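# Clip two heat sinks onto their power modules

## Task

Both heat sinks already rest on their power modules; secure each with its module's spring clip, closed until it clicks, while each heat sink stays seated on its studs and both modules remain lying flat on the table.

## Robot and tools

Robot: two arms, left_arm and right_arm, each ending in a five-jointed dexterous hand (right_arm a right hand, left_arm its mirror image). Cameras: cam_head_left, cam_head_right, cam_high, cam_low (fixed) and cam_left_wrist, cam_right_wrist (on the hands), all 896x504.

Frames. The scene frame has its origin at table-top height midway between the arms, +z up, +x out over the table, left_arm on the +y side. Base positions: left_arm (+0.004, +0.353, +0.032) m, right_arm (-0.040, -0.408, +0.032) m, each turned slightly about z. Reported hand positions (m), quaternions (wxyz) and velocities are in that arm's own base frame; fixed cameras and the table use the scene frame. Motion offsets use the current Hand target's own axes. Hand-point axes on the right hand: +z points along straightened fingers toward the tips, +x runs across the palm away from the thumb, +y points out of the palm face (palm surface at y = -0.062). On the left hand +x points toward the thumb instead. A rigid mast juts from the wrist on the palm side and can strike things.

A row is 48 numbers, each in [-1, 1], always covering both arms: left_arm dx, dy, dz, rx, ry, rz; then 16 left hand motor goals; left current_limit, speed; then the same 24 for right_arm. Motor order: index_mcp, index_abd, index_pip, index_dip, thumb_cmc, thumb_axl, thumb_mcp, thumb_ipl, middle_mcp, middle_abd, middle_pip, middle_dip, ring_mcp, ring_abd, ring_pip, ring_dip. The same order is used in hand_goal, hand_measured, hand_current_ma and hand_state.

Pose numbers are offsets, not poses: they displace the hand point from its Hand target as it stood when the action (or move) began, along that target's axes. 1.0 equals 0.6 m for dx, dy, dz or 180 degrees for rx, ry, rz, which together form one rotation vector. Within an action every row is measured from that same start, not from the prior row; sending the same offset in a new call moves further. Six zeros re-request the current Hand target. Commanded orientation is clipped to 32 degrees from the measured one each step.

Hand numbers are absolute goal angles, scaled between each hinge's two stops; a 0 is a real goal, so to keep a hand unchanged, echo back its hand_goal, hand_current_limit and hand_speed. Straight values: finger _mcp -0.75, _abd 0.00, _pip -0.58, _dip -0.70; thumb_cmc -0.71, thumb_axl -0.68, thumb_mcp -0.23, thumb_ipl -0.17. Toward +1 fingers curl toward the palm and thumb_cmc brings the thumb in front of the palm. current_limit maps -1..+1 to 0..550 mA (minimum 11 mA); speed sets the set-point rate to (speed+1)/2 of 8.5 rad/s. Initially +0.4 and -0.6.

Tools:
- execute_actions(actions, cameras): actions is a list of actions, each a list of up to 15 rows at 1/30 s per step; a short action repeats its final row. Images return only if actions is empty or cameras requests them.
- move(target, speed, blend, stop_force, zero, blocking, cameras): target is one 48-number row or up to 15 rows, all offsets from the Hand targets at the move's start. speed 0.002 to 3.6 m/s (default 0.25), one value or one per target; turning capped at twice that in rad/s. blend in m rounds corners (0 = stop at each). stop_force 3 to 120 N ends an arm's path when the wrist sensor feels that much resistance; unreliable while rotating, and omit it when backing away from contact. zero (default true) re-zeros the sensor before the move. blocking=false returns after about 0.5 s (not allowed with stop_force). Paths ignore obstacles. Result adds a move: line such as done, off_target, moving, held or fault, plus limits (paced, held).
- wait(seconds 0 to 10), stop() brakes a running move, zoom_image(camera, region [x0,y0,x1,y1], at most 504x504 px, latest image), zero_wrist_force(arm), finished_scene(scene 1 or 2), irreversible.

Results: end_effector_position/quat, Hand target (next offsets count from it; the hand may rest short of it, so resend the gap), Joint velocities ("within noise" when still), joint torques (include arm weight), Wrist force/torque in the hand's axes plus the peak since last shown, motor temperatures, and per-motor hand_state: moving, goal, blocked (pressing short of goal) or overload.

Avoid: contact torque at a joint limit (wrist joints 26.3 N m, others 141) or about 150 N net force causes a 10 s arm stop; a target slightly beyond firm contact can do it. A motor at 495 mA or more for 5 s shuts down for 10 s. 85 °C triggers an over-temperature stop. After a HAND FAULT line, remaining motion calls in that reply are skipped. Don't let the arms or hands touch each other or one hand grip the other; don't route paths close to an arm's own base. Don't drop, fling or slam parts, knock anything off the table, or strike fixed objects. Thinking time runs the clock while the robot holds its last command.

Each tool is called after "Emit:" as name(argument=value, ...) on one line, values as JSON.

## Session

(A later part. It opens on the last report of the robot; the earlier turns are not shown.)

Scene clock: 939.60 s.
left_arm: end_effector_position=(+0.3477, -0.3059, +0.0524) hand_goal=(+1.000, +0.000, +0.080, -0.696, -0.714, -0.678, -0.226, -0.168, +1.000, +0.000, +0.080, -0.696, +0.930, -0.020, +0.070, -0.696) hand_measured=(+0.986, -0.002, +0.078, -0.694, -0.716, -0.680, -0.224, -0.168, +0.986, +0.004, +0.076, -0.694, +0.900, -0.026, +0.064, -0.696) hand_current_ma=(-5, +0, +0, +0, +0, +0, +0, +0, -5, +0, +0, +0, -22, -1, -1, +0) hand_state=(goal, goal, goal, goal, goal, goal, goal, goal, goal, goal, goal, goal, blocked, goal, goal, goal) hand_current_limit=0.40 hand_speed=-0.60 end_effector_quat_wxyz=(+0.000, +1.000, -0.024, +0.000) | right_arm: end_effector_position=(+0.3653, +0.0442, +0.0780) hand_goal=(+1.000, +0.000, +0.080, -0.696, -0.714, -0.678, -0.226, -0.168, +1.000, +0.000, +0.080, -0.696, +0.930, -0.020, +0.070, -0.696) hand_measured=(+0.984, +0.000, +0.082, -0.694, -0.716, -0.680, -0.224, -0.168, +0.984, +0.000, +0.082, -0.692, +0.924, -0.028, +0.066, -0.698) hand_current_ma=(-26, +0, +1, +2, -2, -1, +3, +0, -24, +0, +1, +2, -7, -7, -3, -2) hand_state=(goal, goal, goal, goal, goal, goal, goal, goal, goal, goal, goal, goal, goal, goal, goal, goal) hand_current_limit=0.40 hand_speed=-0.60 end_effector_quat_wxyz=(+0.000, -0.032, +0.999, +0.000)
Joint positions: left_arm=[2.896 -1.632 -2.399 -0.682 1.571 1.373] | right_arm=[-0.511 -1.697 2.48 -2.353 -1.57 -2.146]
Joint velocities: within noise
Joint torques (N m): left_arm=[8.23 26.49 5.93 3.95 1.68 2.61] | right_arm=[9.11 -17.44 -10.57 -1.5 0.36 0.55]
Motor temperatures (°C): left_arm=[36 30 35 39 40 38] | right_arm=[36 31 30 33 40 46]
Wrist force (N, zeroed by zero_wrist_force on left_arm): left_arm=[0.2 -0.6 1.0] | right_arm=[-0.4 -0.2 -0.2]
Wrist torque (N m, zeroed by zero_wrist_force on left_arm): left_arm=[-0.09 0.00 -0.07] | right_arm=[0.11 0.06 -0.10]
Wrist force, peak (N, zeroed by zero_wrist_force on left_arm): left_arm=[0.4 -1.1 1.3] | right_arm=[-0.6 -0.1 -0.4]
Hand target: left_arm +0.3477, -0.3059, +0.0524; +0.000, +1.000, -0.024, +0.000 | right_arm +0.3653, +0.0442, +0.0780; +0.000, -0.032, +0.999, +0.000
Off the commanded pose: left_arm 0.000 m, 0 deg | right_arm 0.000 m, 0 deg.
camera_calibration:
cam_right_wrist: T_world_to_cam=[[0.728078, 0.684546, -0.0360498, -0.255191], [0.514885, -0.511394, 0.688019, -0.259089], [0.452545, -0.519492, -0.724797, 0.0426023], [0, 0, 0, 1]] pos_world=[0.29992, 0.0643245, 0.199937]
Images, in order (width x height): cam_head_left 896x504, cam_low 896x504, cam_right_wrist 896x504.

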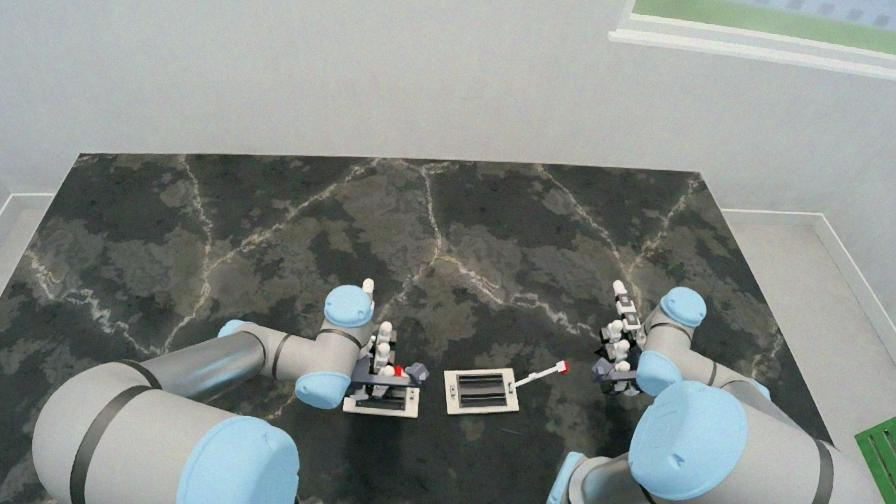

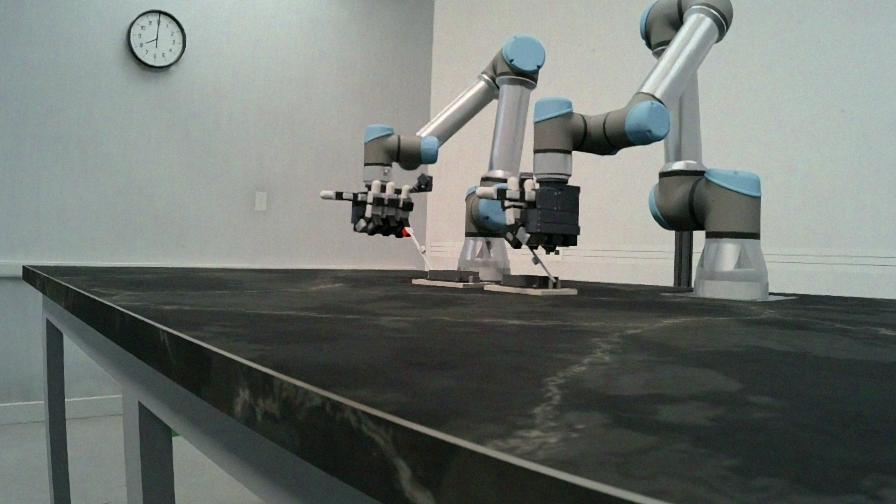

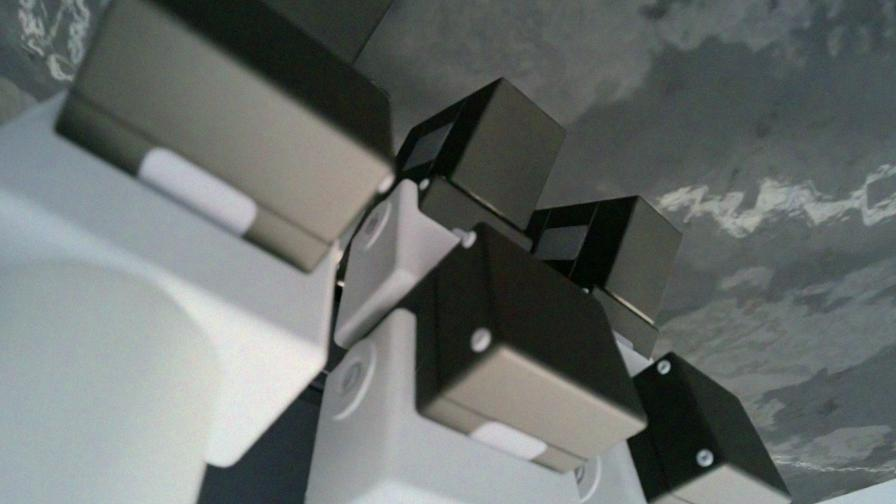

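Emit:
move(target=[[0,0.0543,-0.0128,0,0,0,1.0,0,0.08,-0.696,-0.714,-0.678,-0.226,-0.168,1.0,0,0.08,-0.696,0.93,-0.02,0.07,-0.696,0.4,-0.6,0,0,0,0,0,0,1.0,0,0.08,-0.696,-0.714,-0.678,-0.226,-0.168,1.0,0,0.08,-0.696,0.93,-0.02,0.07,-0.696,0.4,-0.6],[0,0.0665,0.0103,0,0,0,1.0,0,0.08,-0.696,-0.714,-0.678,-0.226,-0.168,1.0,0,0.08,-0.696,0.93,-0.02,0.07,-0.696,0.4,-0.6,0,0,0,0,0,0,1.0,0,0.08,-0.696,-0.714,-0.678,-0.226,-0.168,1.0,0,0.08,-0.696,0.93,-0.02,0.07,-0.696,0.4,-0.6]], speed=0.05, blend=0.005, cameras=["cam_low", "cam_head_left", "cam_high", "cam_left_wrist"])

Emit:
zoom_image(camera="cam_low", region=[440, 160, 640, 310])

Scene clock: 987.90 s.
left_arm: end_effector_position=(+0.3457, -0.3458, +0.0462) hand_goal=(+1.000, +0.000, +0.080, -0.696, -0.714, -0.678, -0.226, -0.168, +1.000, +0.000, +0.080, -0.696, +0.930, -0.020, +0.070, -0.696) hand_measured=(+0.986, -0.002, +0.078, -0.694, -0.716, -0.680, -0.224, -0.168, +0.984, +0.004, +0.076, -0.694, +0.900, -0.026, +0.064, -0.696) hand_current_ma=(-5, +0, +0, +0, +0, +0, +0, +0, -7, +0, +0, +0, -22, -1, -1, +0) hand_state=(goal, goal, goal, goal, goal, goal, goal, goal, goal, goal, goal, goal, blocked, goal, goal, goal) hand_current_limit=0.40 hand_speed=-0.60 end_effector_quat_wxyz=(+0.000, +1.000, -0.024, +0.000) | right_arm: end_effector_position=(+0.3653, +0.0442, +0.0780) hand_goal=(+1.000, +0.000, +0.080, -0.696, -0.714, -0.678, -0.226, -0.168, +1.000, +0.000, +0.080, -0.696, +0.930, -0.020, +0.070, -0.696) hand_measured=(+0.984, +0.000, +0.082, -0.694, -0.716, -0.680, -0.224, -0.168, +0.984, +0.000, +0.082, -0.692, +0.924, -0.028, +0.066, -0.698) hand_current_ma=(-26, +0, +1, +2, -2, -1, +3, +0, -24, +0, +1, +2, -7, -7, -3, -2) hand_state=(goal, goal, goal, goal, goal, goal, goal, goal, goal, goal, goal, goal, goal, goal, goal, goal) hand_current_limit=0.40 hand_speed=-0.60 end_effector_quat_wxyz=(+0.000, -0.032, +0.999, +0.000)
Joint positions: left_arm=[2.795 -1.698 -2.348 -0.667 1.571 1.272] | right_arm=[-0.511 -1.697 2.48 -2.353 -1.57 -2.146]
Joint torques (N m): left_arm=[9.7 32.05 9.81 1.27 1.48 2.67] | right_arm=[7.8 -18.35 -10.25 -1.36 0.34 0.49]
Wrist force (N, zeroed by zero_wrist_force on left_arm): left_arm=[-0.1 -0.5 0.3] | right_arm=[-0.4 -0.2 -0.3]
Wrist torque (N m, zeroed by zero_wrist_force on left_arm): left_arm=[-0.14 0.00 0.01] | right_arm=[0.13 0.07 -0.10]
Wrist force, peak (N, zeroed by zero_wrist_force on left_arm): left_arm=[0.7 -4.5 3.9] | right_arm=[-0.5 -0.5 -0.2]
Hand target: left_arm +0.3458, -0.3458, +0.0463; +0.000, +1.000, -0.024, +0.000 | right_arm +0.3653, +0.0442, +0.0780; +0.000, -0.032, +0.999, +0.000
Off the commanded pose: left_arm 0.000 m, 0 deg | right_arm 0.000 m, 0 deg.
move: done
camera_calibration:
cam_left_wrist: T_world_to_cam=[[-0.746179, 0.665745, 0.00115513, 0.449784], [0.466759, 0.521914, 0.713962, -0.0606119], [0.474713, 0.533282, -0.700184, 0.180845], [0, 0, 0, 1]] pos_world=[0.278061, -0.364249, 0.16938]
Images, in order (width x height): cam_head_left 896x504, cam_high 896x504, cam_low 896x504, cam_left_wrist 896x504.

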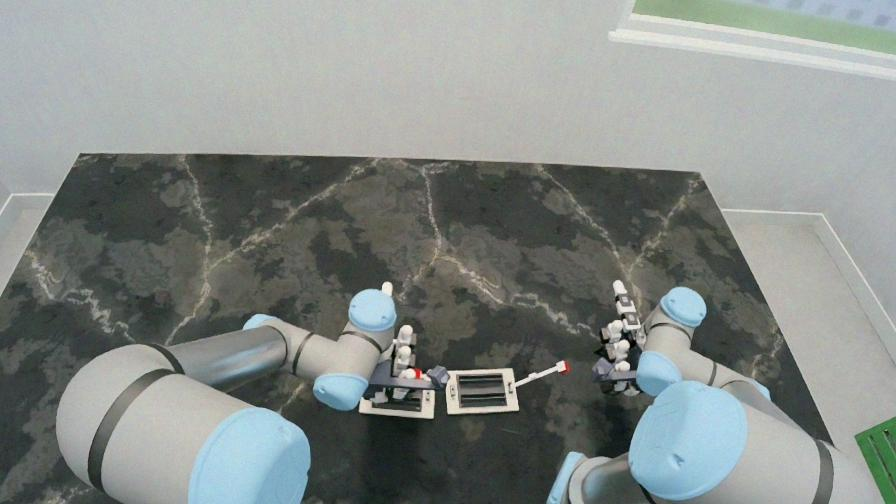

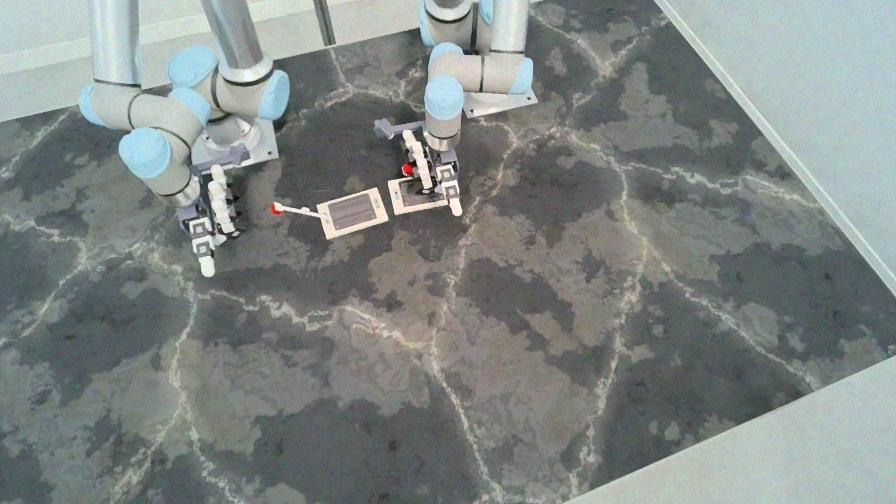

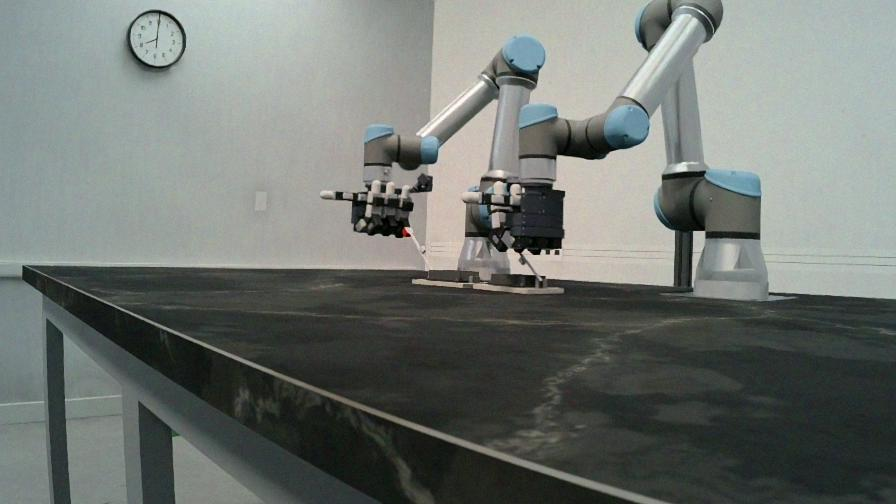

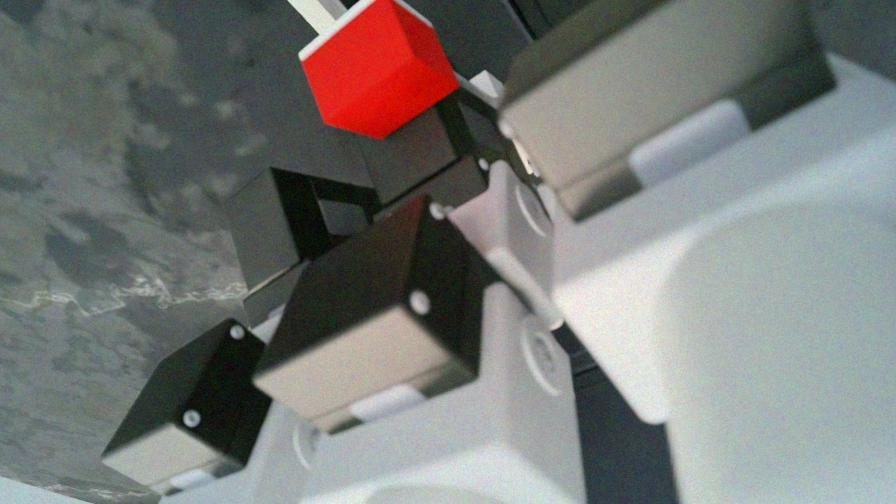

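Scaled by 2.520.

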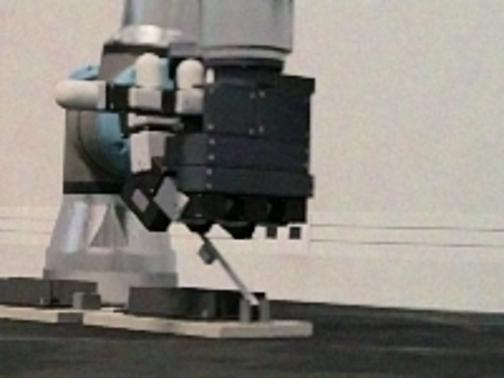

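Emit:
zoom_image(camera="cam_left_wrist", region=[200, 0, 640, 240])

Emit:
zoom_image(camera="cam_head_left", region=[320, 320, 560, 430])

Emit:
zoom_image(camera="cam_high", region=[240, 100, 500, 260])

Scaled by 1.145.

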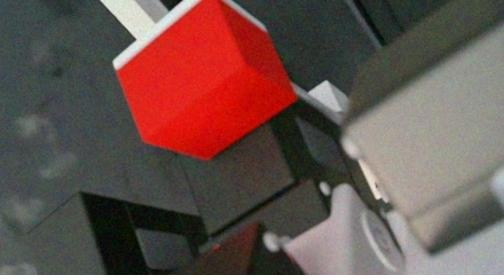

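Scaled by 2.100.

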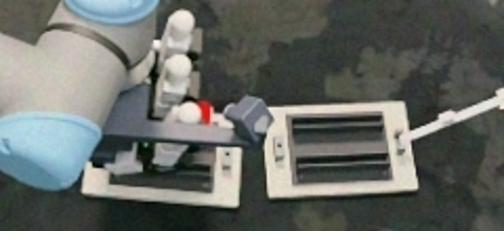

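Scaled by 1.938.

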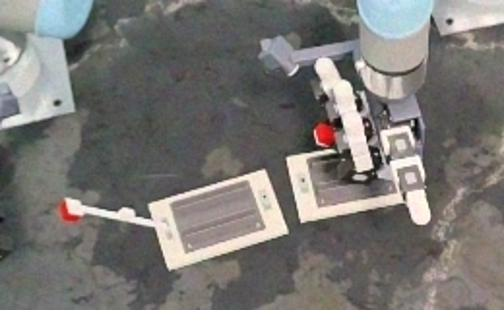

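Emit:
move(target=[[0,-0.05,0,0,0,0,1.0,0,0.08,-0.696,-0.714,-0.678,-0.226,-0.168,1.0,0,0.08,-0.696,0.93,-0.02,0.07,-0.696,0.4,-0.6,0,0,0,0,0,0,1.0,0,0.08,-0.696,-0.714,-0.678,-0.226,-0.168,1.0,0,0.08,-0.696,0.93,-0.02,0.07,-0.696,0.4,-0.6],[-0.0117,-0.0948,-0.0863,0,0,0,1.0,0,0.08,-0.696,-0.714,-0.678,-0.226,-0.168,1.0,0,0.08,-0.696,0.93,-0.02,0.07,-0.696,0.4,-0.6,0,0,0,0,0,0,1.0,0,0.08,-0.696,-0.714,-0.678,-0.226,-0.168,1.0,0,0.08,-0.696,0.93,-0.02,0.07,-0.696,0.4,-0.6]], speed=0.15, blend=0.005, cameras=["cam_low", "cam_head_left", "cam_head_right", "cam_high", "cam_left_wrist"])

Emit:
zoom_image(camera="cam_low", region=[440, 160, 640, 310])

Emit:
zoom_image(camera="cam_head_left", region=[320, 320, 560, 430])

Emit:
zoom_image(camera="cam_high", region=[240, 100, 500, 260])

Scene clock: 1094.37 s.
left_arm: end_effector_position=(+0.3416, -0.2886, +0.0981) hand_goal=(+1.000, +0.000, +0.080, -0.696, -0.714, -0.678, -0.226, -0.168, +1.000, +0.000, +0.080, -0.696, +0.930, -0.020, +0.070, -0.696) hand_measured=(+0.986, -0.002, +0.078, -0.694, -0.716, -0.680, -0.224, -0.168, +0.984, +0.004, +0.076, -0.694, +0.900, -0.026, +0.064, -0.696) hand_current_ma=(-5, +0, +0, +0, +0, +0, +0, +0, -7, +0, +0, +0, -22, -1, -1, +0) hand_state=(goal, goal, goal, goal, goal, goal, goal, goal, goal, goal, goal, goal, blocked, goal, goal, goal) hand_current_limit=0.40 hand_speed=-0.60 end_effector_quat_wxyz=(+0.000, +1.000, -0.024, +0.000) | right_arm: end_effector_position=(+0.3653, +0.0442, +0.0780) hand_goal=(+1.000, +0.000, +0.080, -0.696, -0.714, -0.678, -0.226, -0.168, +1.000, +0.000, +0.080, -0.696, +0.930, -0.020, +0.070, -0.696) hand_measured=(+0.984, +0.000, +0.082, -0.694, -0.716, -0.680, -0.224, -0.168, +0.984, +0.000, +0.082, -0.692, +0.924, -0.028, +0.066, -0.698) hand_current_ma=(-26, +0, +1, +2, -2, -1, +3, +0, -24, +0, +1, +2, -7, -7, -3, -2) hand_state=(goal, goal, goal, goal, goal, goal, goal, goal, goal, goal, goal, goal, goal, goal, goal, goal) hand_current_limit=0.40 hand_speed=-0.60 end_effector_quat_wxyz=(+0.000, -0.032, +0.999, +0.000)
Joint positions: left_arm=[2.939 -1.482 -2.378 -0.853 1.571 1.416] | right_arm=[-0.511 -1.697 2.48 -2.353 -1.57 -2.146]
Joint torques (N m): left_arm=[-4.94 23.69 9.17 1.21 -1.24 -2.09] | right_arm=[8.7 -17.86 -10.92 -1.37 0.19 0.59]
Wrist force (N, zeroed by zero_wrist_force on left_arm): left_arm=[0.2 0.0 0.6] | right_arm=[-0.3 -0.1 -0.1]
Wrist torque (N m, zeroed by zero_wrist_force on left_arm): left_arm=[-0.08 -0.02 0.06] | right_arm=[0.13 0.05 -0.09]
Wrist force, peak (N, zeroed by zero_wrist_force on left_arm): left_arm=[0.3 -1.1 1.6] | right_arm=[-0.6 -0.2 -0.2]
Hand target: left_arm +0.3415, -0.2886, +0.0980; +0.000, +1.000, -0.024, +0.000 | right_arm +0.3653, +0.0442, +0.0780; +0.000, -0.032, +0.999, +0.000
Off the commanded pose: left_arm 0.000 m, 0 deg | right_arm 0.000 m, 0 deg.
move: done
camera_calibration:
cam_left_wrist: T_world_to_cam=[[-0.746179, 0.665745, 0.000943563, 0.408631], [0.466567, 0.521925, 0.71408, -0.125505], [0.474903, 0.533271, -0.700064, 0.188475], [0, 0, 0, 1]] pos_world=[0.273961, -0.307049, 0.221179]
Images, in order (width x height): cam_head_left 896x504, cam_head_right 896x504, cam_high 896x504, cam_low 896x504, cam_left_wrist 896x504.

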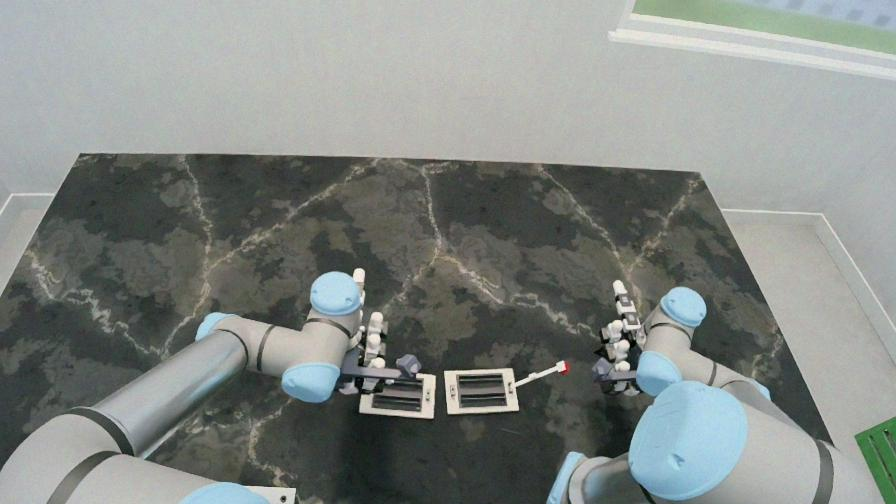

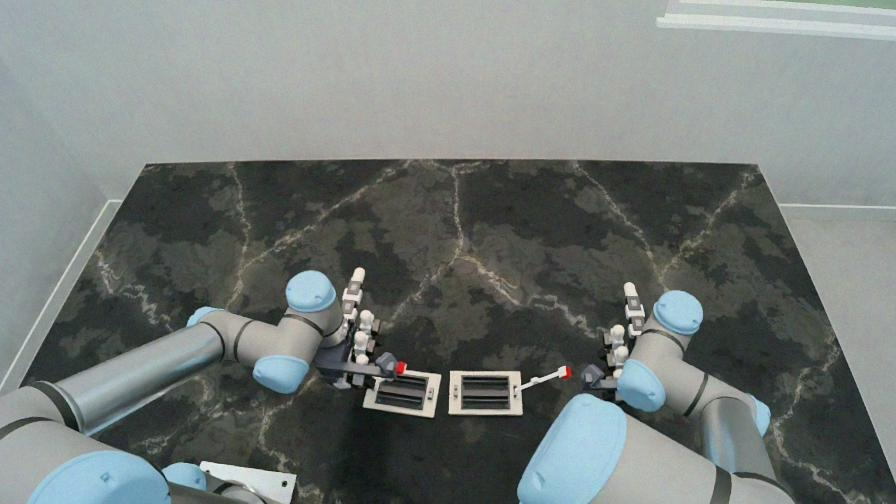

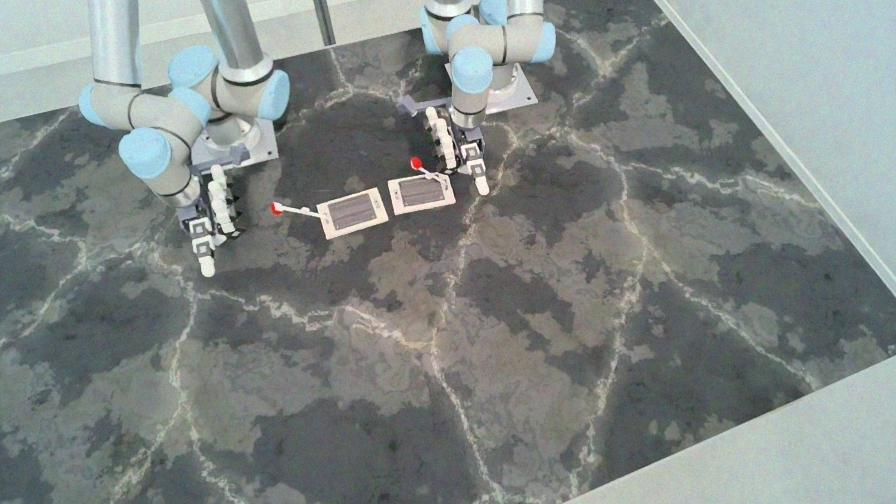

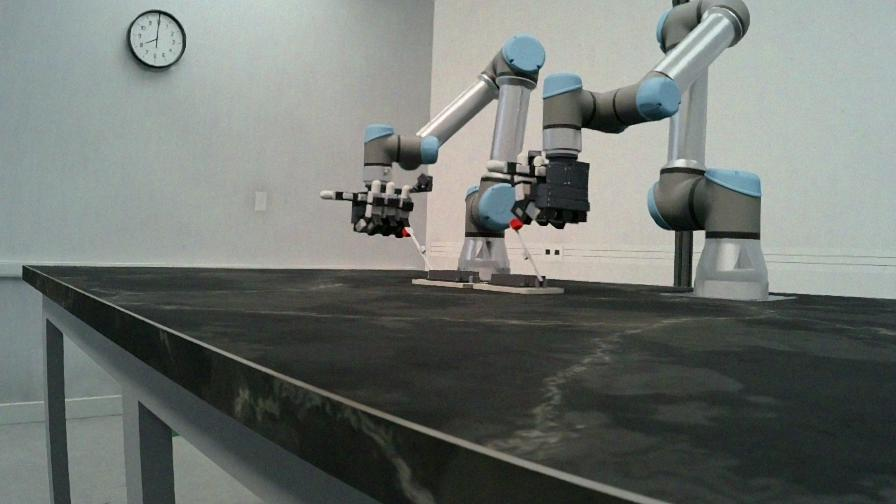

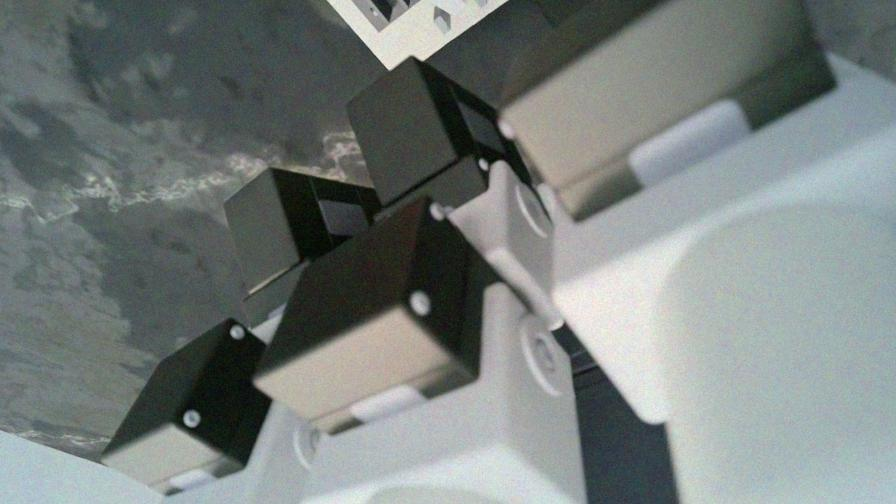

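Scaled by 2.520.

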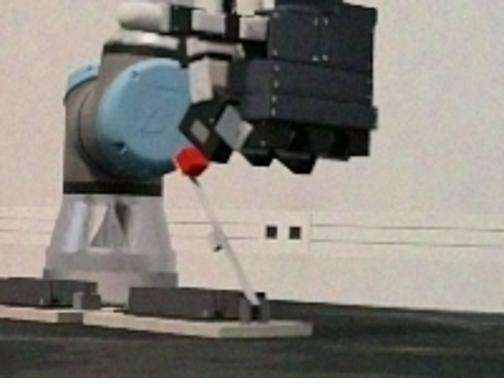

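Scaled by 2.100.

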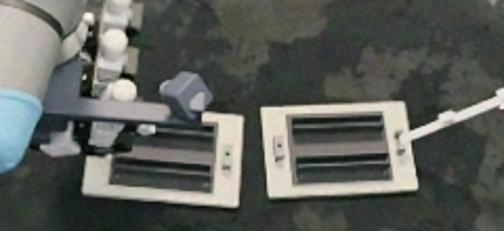

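Scaled by 1.938.

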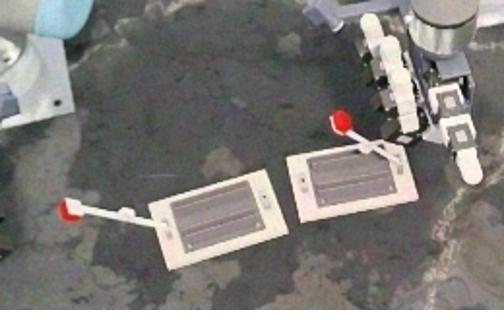

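Emit:
wait(seconds=0.1, cameras=["cam_low", "cam_head_right", "cam_high", "cam_left_wrist"])

Emit:
zoom_image(camera="cam_low", region=[440, 160, 640, 310])

Emit:
zoom_image(camera="cam_high", region=[370, 100, 530, 230])

Scene clock: 1099.17 s.
left_arm: end_effector_position=(+0.3415, -0.2886, +0.0981) hand_goal=(+1.000, +0.000, +0.080, -0.696, -0.714, -0.678, -0.226, -0.168, +1.000, +0.000, +0.080, -0.696, +0.930, -0.020, +0.070, -0.696) hand_measured=(+0.986, -0.002, +0.078, -0.694, -0.716, -0.680, -0.224, -0.168, +0.984, +0.004, +0.076, -0.694, +0.900, -0.026, +0.064, -0.696) hand_current_ma=(-5, +0, +0, +0, +0, +0, +0, +0, -7, +0, +0, +0, -22, -1, -1, +0) hand_state=(goal, goal, goal, goal, goal, goal, goal, goal, goal, goal, goal, goal, blocked, goal, goal, goal) hand_current_limit=0.40 hand_speed=-0.60 end_effector_quat_wxyz=(+0.000, +1.000, -0.024, +0.000) | right_arm: end_effector_position=(+0.3653, +0.0442, +0.0780) hand_goal=(+1.000, +0.000, +0.080, -0.696, -0.714, -0.678, -0.226, -0.168, +1.000, +0.000, +0.080, -0.696, +0.930, -0.020, +0.070, -0.696) hand_measured=(+0.984, +0.000, +0.082, -0.694, -0.716, -0.680, -0.224, -0.168, +0.984, +0.000, +0.082, -0.692, +0.924, -0.028, +0.066, -0.698) hand_current_ma=(-26, +0, +1, +2, -2, -1, +3, +0, -24, +0, +1, +2, -7, -7, -3, -2) hand_state=(goal, goal, goal, goal, goal, goal, goal, goal, goal, goal, goal, goal, goal, goal, goal, goal) hand_current_limit=0.40 hand_speed=-0.60 end_effector_quat_wxyz=(+0.000, -0.032, +0.999, +0.000)
Joint positions: left_arm=[2.938 -1.482 -2.378 -0.853 1.571 1.416] | right_arm=[-0.511 -1.697 2.48 -2.353 -1.57 -2.146]
Joint torques (N m): left_arm=[-8 23.17 10.11 1.28 -1.82 1.67] | right_arm=[8.38 -17.88 -10.3 -1.48 0.23 0.74]
Wrist force (N, zeroed by zero_wrist_force on left_arm): left_arm=[0.3 -0.3 0.6] | right_arm=[-0.5 -0.1 -0.2]
Wrist torque (N m, zeroed by zero_wrist_force on left_arm): left_arm=[-0.12 -0.03 0.07] | right_arm=[0.12 0.08 -0.11]
Wrist force, peak (N, zeroed by zero_wrist_force on left_arm): left_arm=[0.4 -0.1 0.9] | right_arm=[-0.5 -0.2 -0.3]
Hand target: left_arm +0.3415, -0.2886, +0.0980; +0.000, +1.000, -0.024, +0.000 | right_arm +0.3653, +0.0442, +0.0780; +0.000, -0.032, +0.999, +0.000
Off the commanded pose: left_arm 0.000 m, 0 deg | right_arm 0.000 m, 0 deg.
wait: 0.10 s; at rest from the start
camera_calibration:
cam_left_wrist: T_world_to_cam=[[-0.746113, 0.665819, 0.00115019, 0.408515], [0.466753, 0.521808, 0.714044, -0.125538], [0.474823, 0.533294, -0.7001, 0.188559], [0, 0, 0, 1]] pos_world=[0.273861, -0.307048, 0.22118]
Images, in order (width x height): cam_head_right 896x504, cam_high 896x504, cam_low 896x504, cam_left_wrist 896x504.

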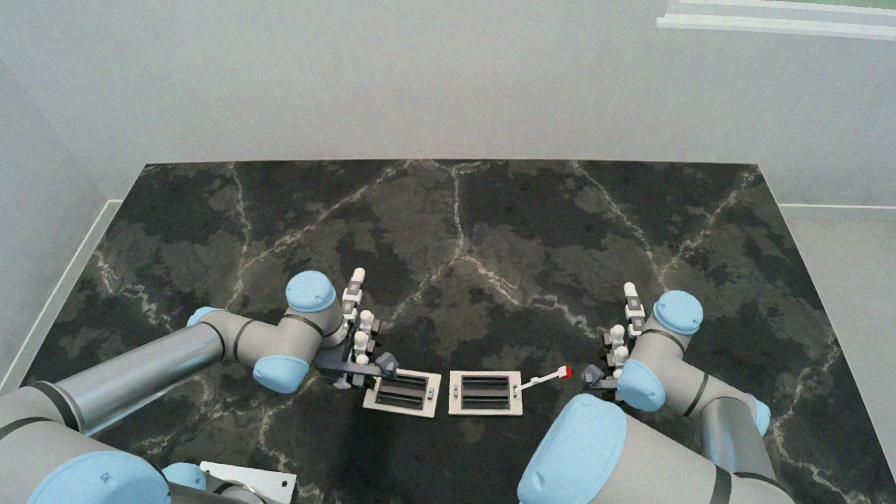

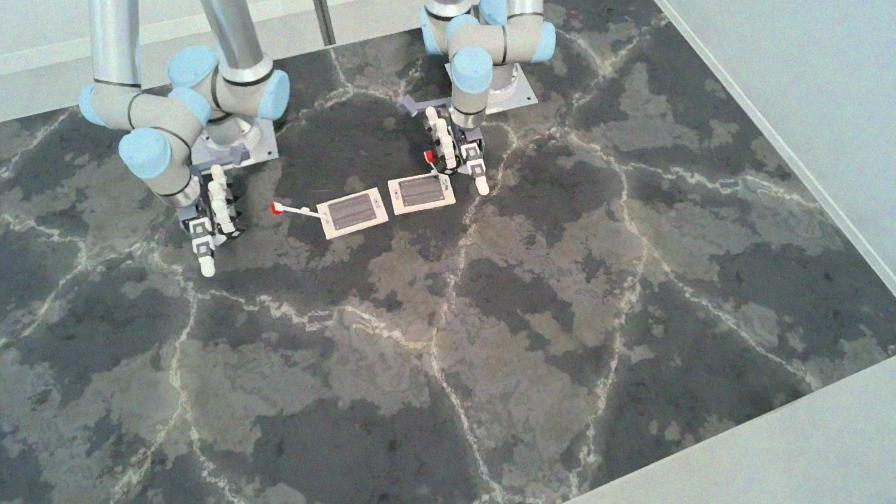

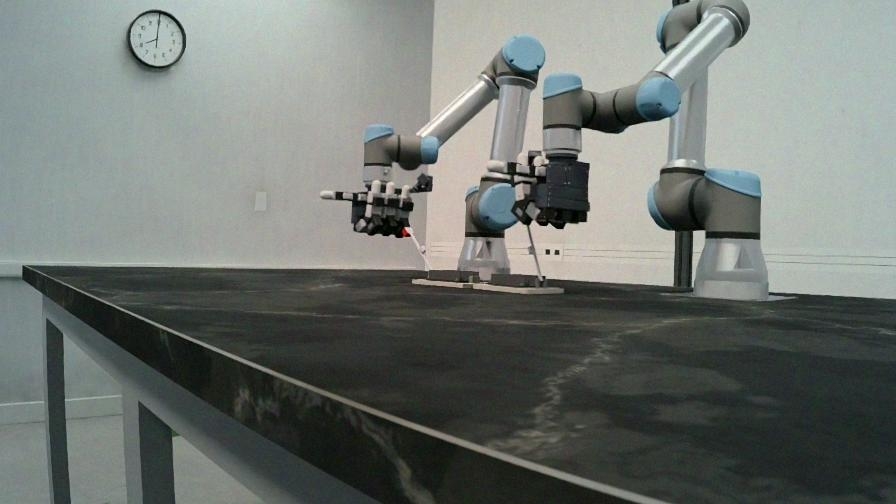

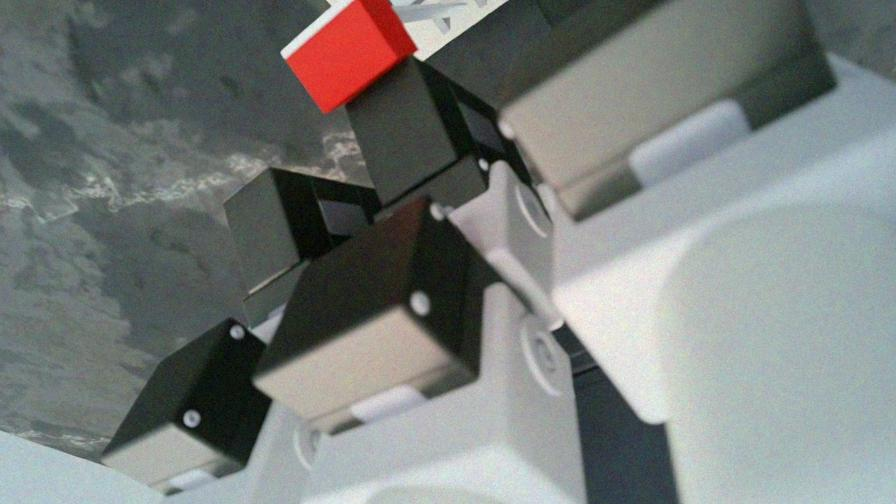

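Scaled by 2.520.

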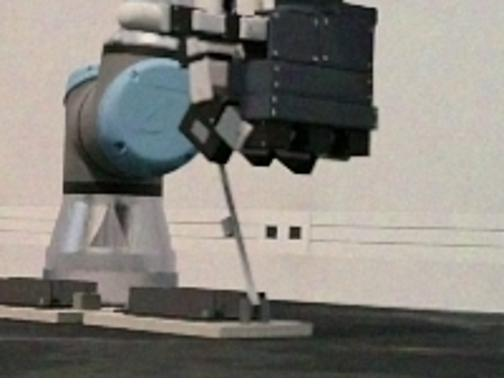

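Scaled by 3.150.

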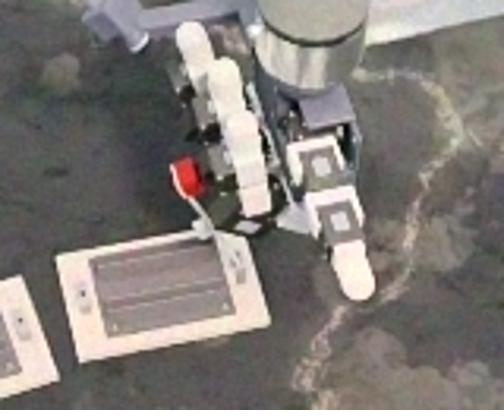

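Emit:
move(target=[[0,0,-0.0233,0,0,0,1.0,0,0.08,-0.696,-0.714,-0.678,-0.226,-0.168,1.0,0,0.08,-0.696,0.93,-0.02,0.07,-0.696,0.4,-0.6,0,0,0,0,0,0,1.0,0,0.08,-0.696,-0.714,-0.678,-0.226,-0.168,1.0,0,0.08,-0.696,0.93,-0.02,0.07,-0.696,0.4,-0.6],[0,0.0705,-0.013,0,0,0,1.0,0,0.08,-0.696,-0.714,-0.678,-0.226,-0.168,1.0,0,0.08,-0.696,0.93,-0.02,0.07,-0.696,0.4,-0.6,0,0,0,0,0,0,1.0,0,0.08,-0.696,-0.714,-0.678,-0.226,-0.168,1.0,0,0.08,-0.696,0.93,-0.02,0.07,-0.696,0.4,-0.6],[0,0.1,0.0017,0,0,0,1.0,0,0.08,-0.696,-0.714,-0.678,-0.226,-0.168,1.0,0,0.08,-0.696,0.93,-0.02,0.07,-0.696,0.4,-0.6,0,0,0,0,0,0,1.0,0,0.08,-0.696,-0.714,-0.678,-0.226,-0.168,1.0,0,0.08,-0.696,0.93,-0.02,0.07,-0.696,0.4,-0.6],[0,0.1167,0.0133,0,0,0,1.0,0,0.08,-0.696,-0.714,-0.678,-0.226,-0.168,1.0,0,0.08,-0.696,0.93,-0.02,0.07,-0.696,0.4,-0.6,0,0,0,0,0,0,1.0,0,0.08,-0.696,-0.714,-0.678,-0.226,-0.168,1.0,0,0.08,-0.696,0.93,-0.02,0.07,-0.696,0.4,-0.6],[0,0.1377,0.0317,0,0,0,1.0,0,0.08,-0.696,-0.714,-0.678,-0.226,-0.168,1.0,0,0.08,-0.696,0.93,-0.02,0.07,-0.696,0.4,-0.6,0,0,0,0,0,0,1.0,0,0.08,-0.696,-0.714,-0.678,-0.226,-0.168,1.0,0,0.08,-0.696,0.93,-0.02,0.07,-0.696,0.4,-0.6]], speed=0.04, blend=0.004, stop_force=5, cameras=["cam_low", "cam_head_left", "cam_high", "cam_left_wrist"])

Emit:
zoom_image(camera="cam_low", region=[440, 160, 640, 310])

Emit:
zoom_image(camera="cam_head_left", region=[320, 320, 560, 430])

Scene clock: 1118.03 s.
left_arm: end_effector_position=(+0.3375, -0.3712, +0.0790) hand_goal=(+1.000, +0.000, +0.080, -0.696, -0.714, -0.678, -0.226, -0.168, +1.000, +0.000, +0.080, -0.696, +0.930, -0.020, +0.070, -0.696) hand_measured=(+0.986, -0.002, +0.078, -0.694, -0.716, -0.680, -0.224, -0.168, +0.986, +0.004, +0.076, -0.694, +0.900, -0.026, +0.064, -0.696) hand_current_ma=(-5, +0, +0, +0, +0, +0, +0, +0, -6, +0, +0, +0, -22, -1, -1, +0) hand_state=(goal, goal, goal, goal, goal, goal, goal, goal, goal, goal, goal, goal, blocked, goal, goal, goal) hand_current_limit=0.40 hand_speed=-0.60 end_effector_quat_wxyz=(+0.000, +1.000, -0.024, +0.000) | right_arm: end_effector_position=(+0.3653, +0.0442, +0.0780) hand_goal=(+1.000, +0.000, +0.080, -0.696, -0.714, -0.678, -0.226, -0.168, +1.000, +0.000, +0.080, -0.696, +0.930, -0.020, +0.070, -0.696) hand_measured=(+0.984, +0.000, +0.082, -0.694, -0.716, -0.680, -0.224, -0.168, +0.984, +0.000, +0.082, -0.692, +0.924, -0.028, +0.066, -0.698) hand_current_ma=(-26, +0, +1, +2, -2, -1, +3, +0, -24, +0, +1, +2, -7, -7, -3, -2) hand_state=(goal, goal, goal, goal, goal, goal, goal, goal, goal, goal, goal, goal, goal, goal, goal, goal) hand_current_limit=0.40 hand_speed=-0.60 end_effector_quat_wxyz=(+0.000, -0.032, +0.999, +0.000)
Joint positions: left_arm=[2.729 -1.642 -2.287 -0.784 1.571 1.206] | right_arm=[-0.511 -1.697 2.48 -2.353 -1.57 -2.146]
Joint torques (N m): left_arm=[7.35 31.57 6.13 1.34 0.71 2.68] | right_arm=[8.15 -17.8 -10.52 -1.31 0.21 0.61]
Wrist force (N, zeroed by zero_wrist_force on left_arm): left_arm=[0.3 -0.4 0.1] | right_arm=[-0.4 -0.3 -0.4]
Wrist torque (N m, zeroed by zero_wrist_force on left_arm): left_arm=[-0.09 -0.04 -0.02] | right_arm=[0.11 0.07 -0.11]
Wrist force, peak (N, zeroed by zero_wrist_force on left_arm): left_arm=[0.0 0.1 1.3] | right_arm=[-0.6 -0.3 -0.4]
Hand target: left_arm +0.3375, -0.3711, +0.0790; +0.000, +1.000, -0.024, +0.000 | right_arm +0.3653, +0.0442, +0.0780; +0.000, -0.032, +0.999, +0.000
Off the commanded pose: left_arm 0.000 m, 0 deg | right_arm 0.000 m, 0 deg.
move: done
camera_calibration:
cam_left_wrist: T_world_to_cam=[[-0.746112, 0.665819, 0.00114841, 0.460483], [0.466786, 0.521846, 0.713994, -0.0670383], [0.474791, 0.533256, -0.700151, 0.221157], [0, 0, 0, 1]] pos_world=[0.269861, -0.389548, 0.20218]
Images, in order (width x height): cam_head_left 896x504, cam_high 896x504, cam_low 896x504, cam_left_wrist 896x504.

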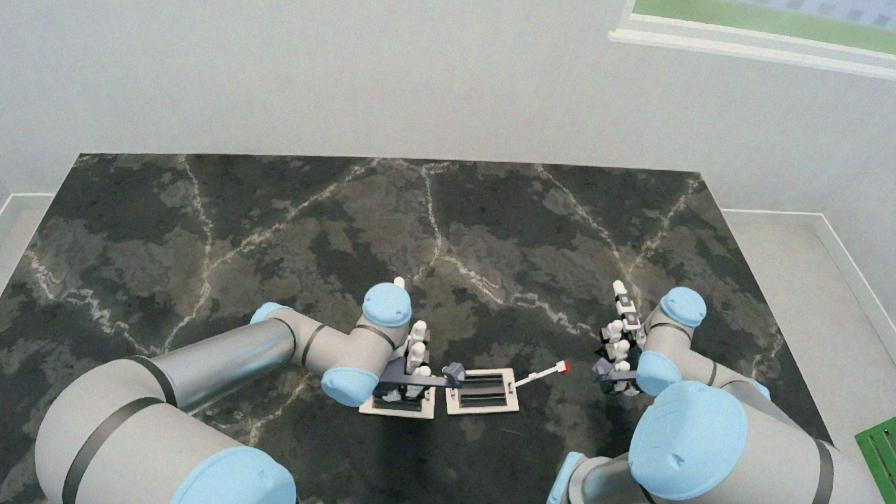

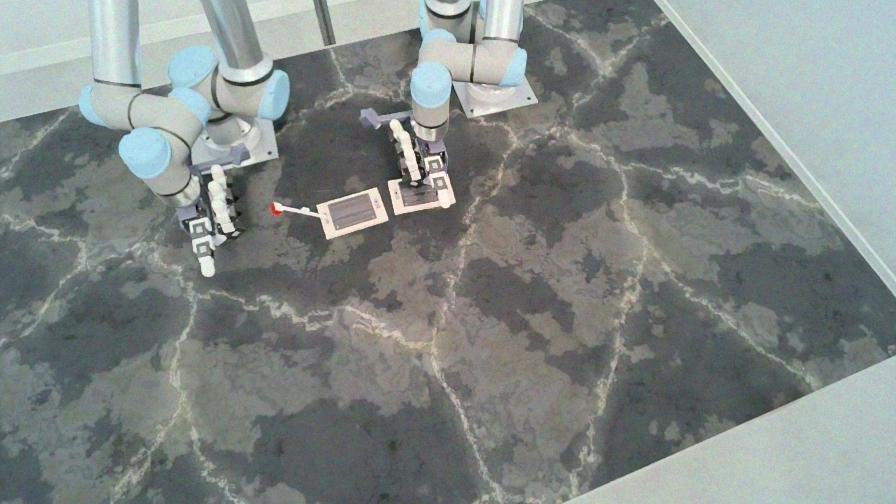

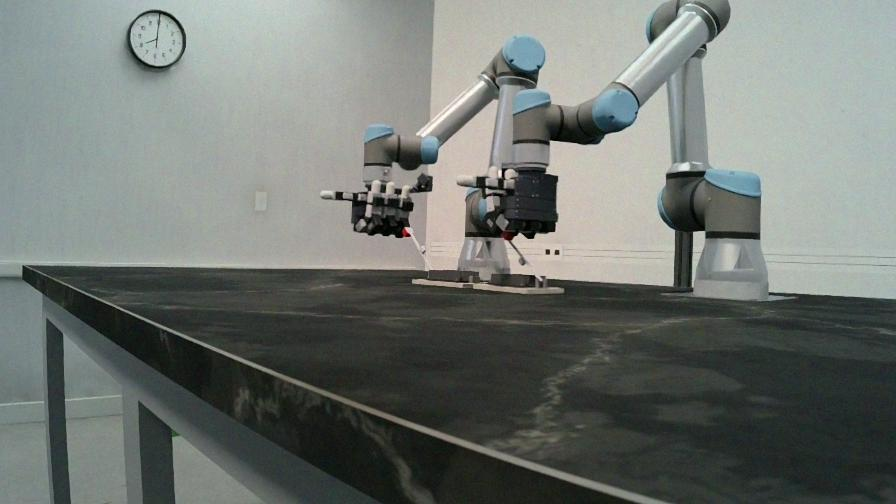

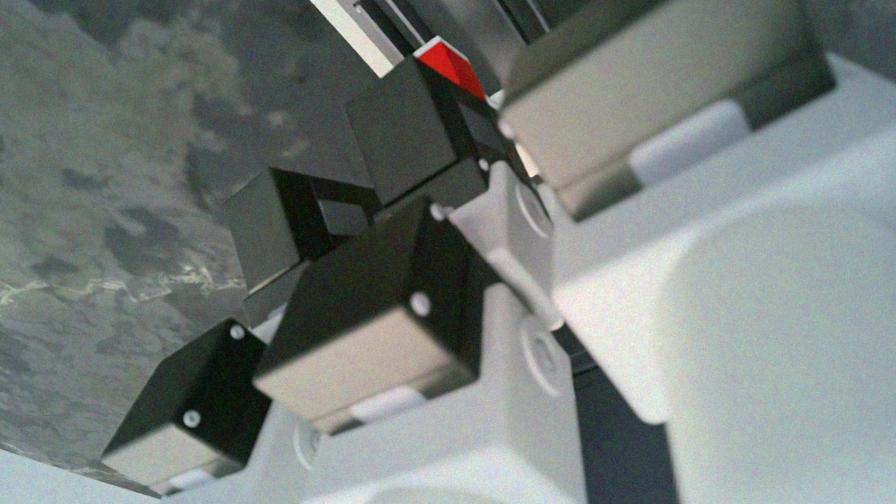

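Scaled by 2.520.

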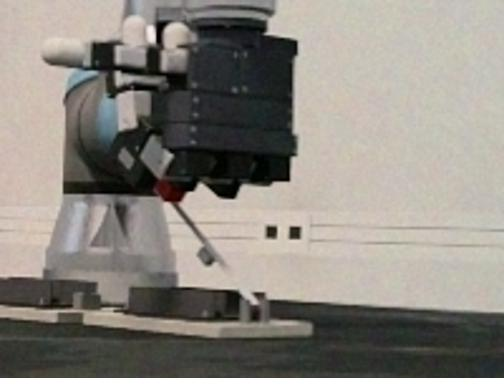

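Scaled by 2.100.

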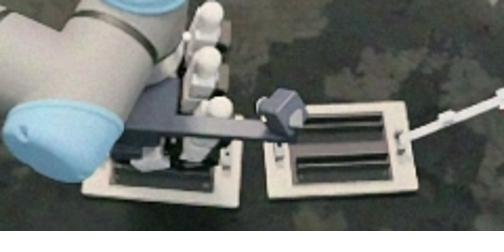

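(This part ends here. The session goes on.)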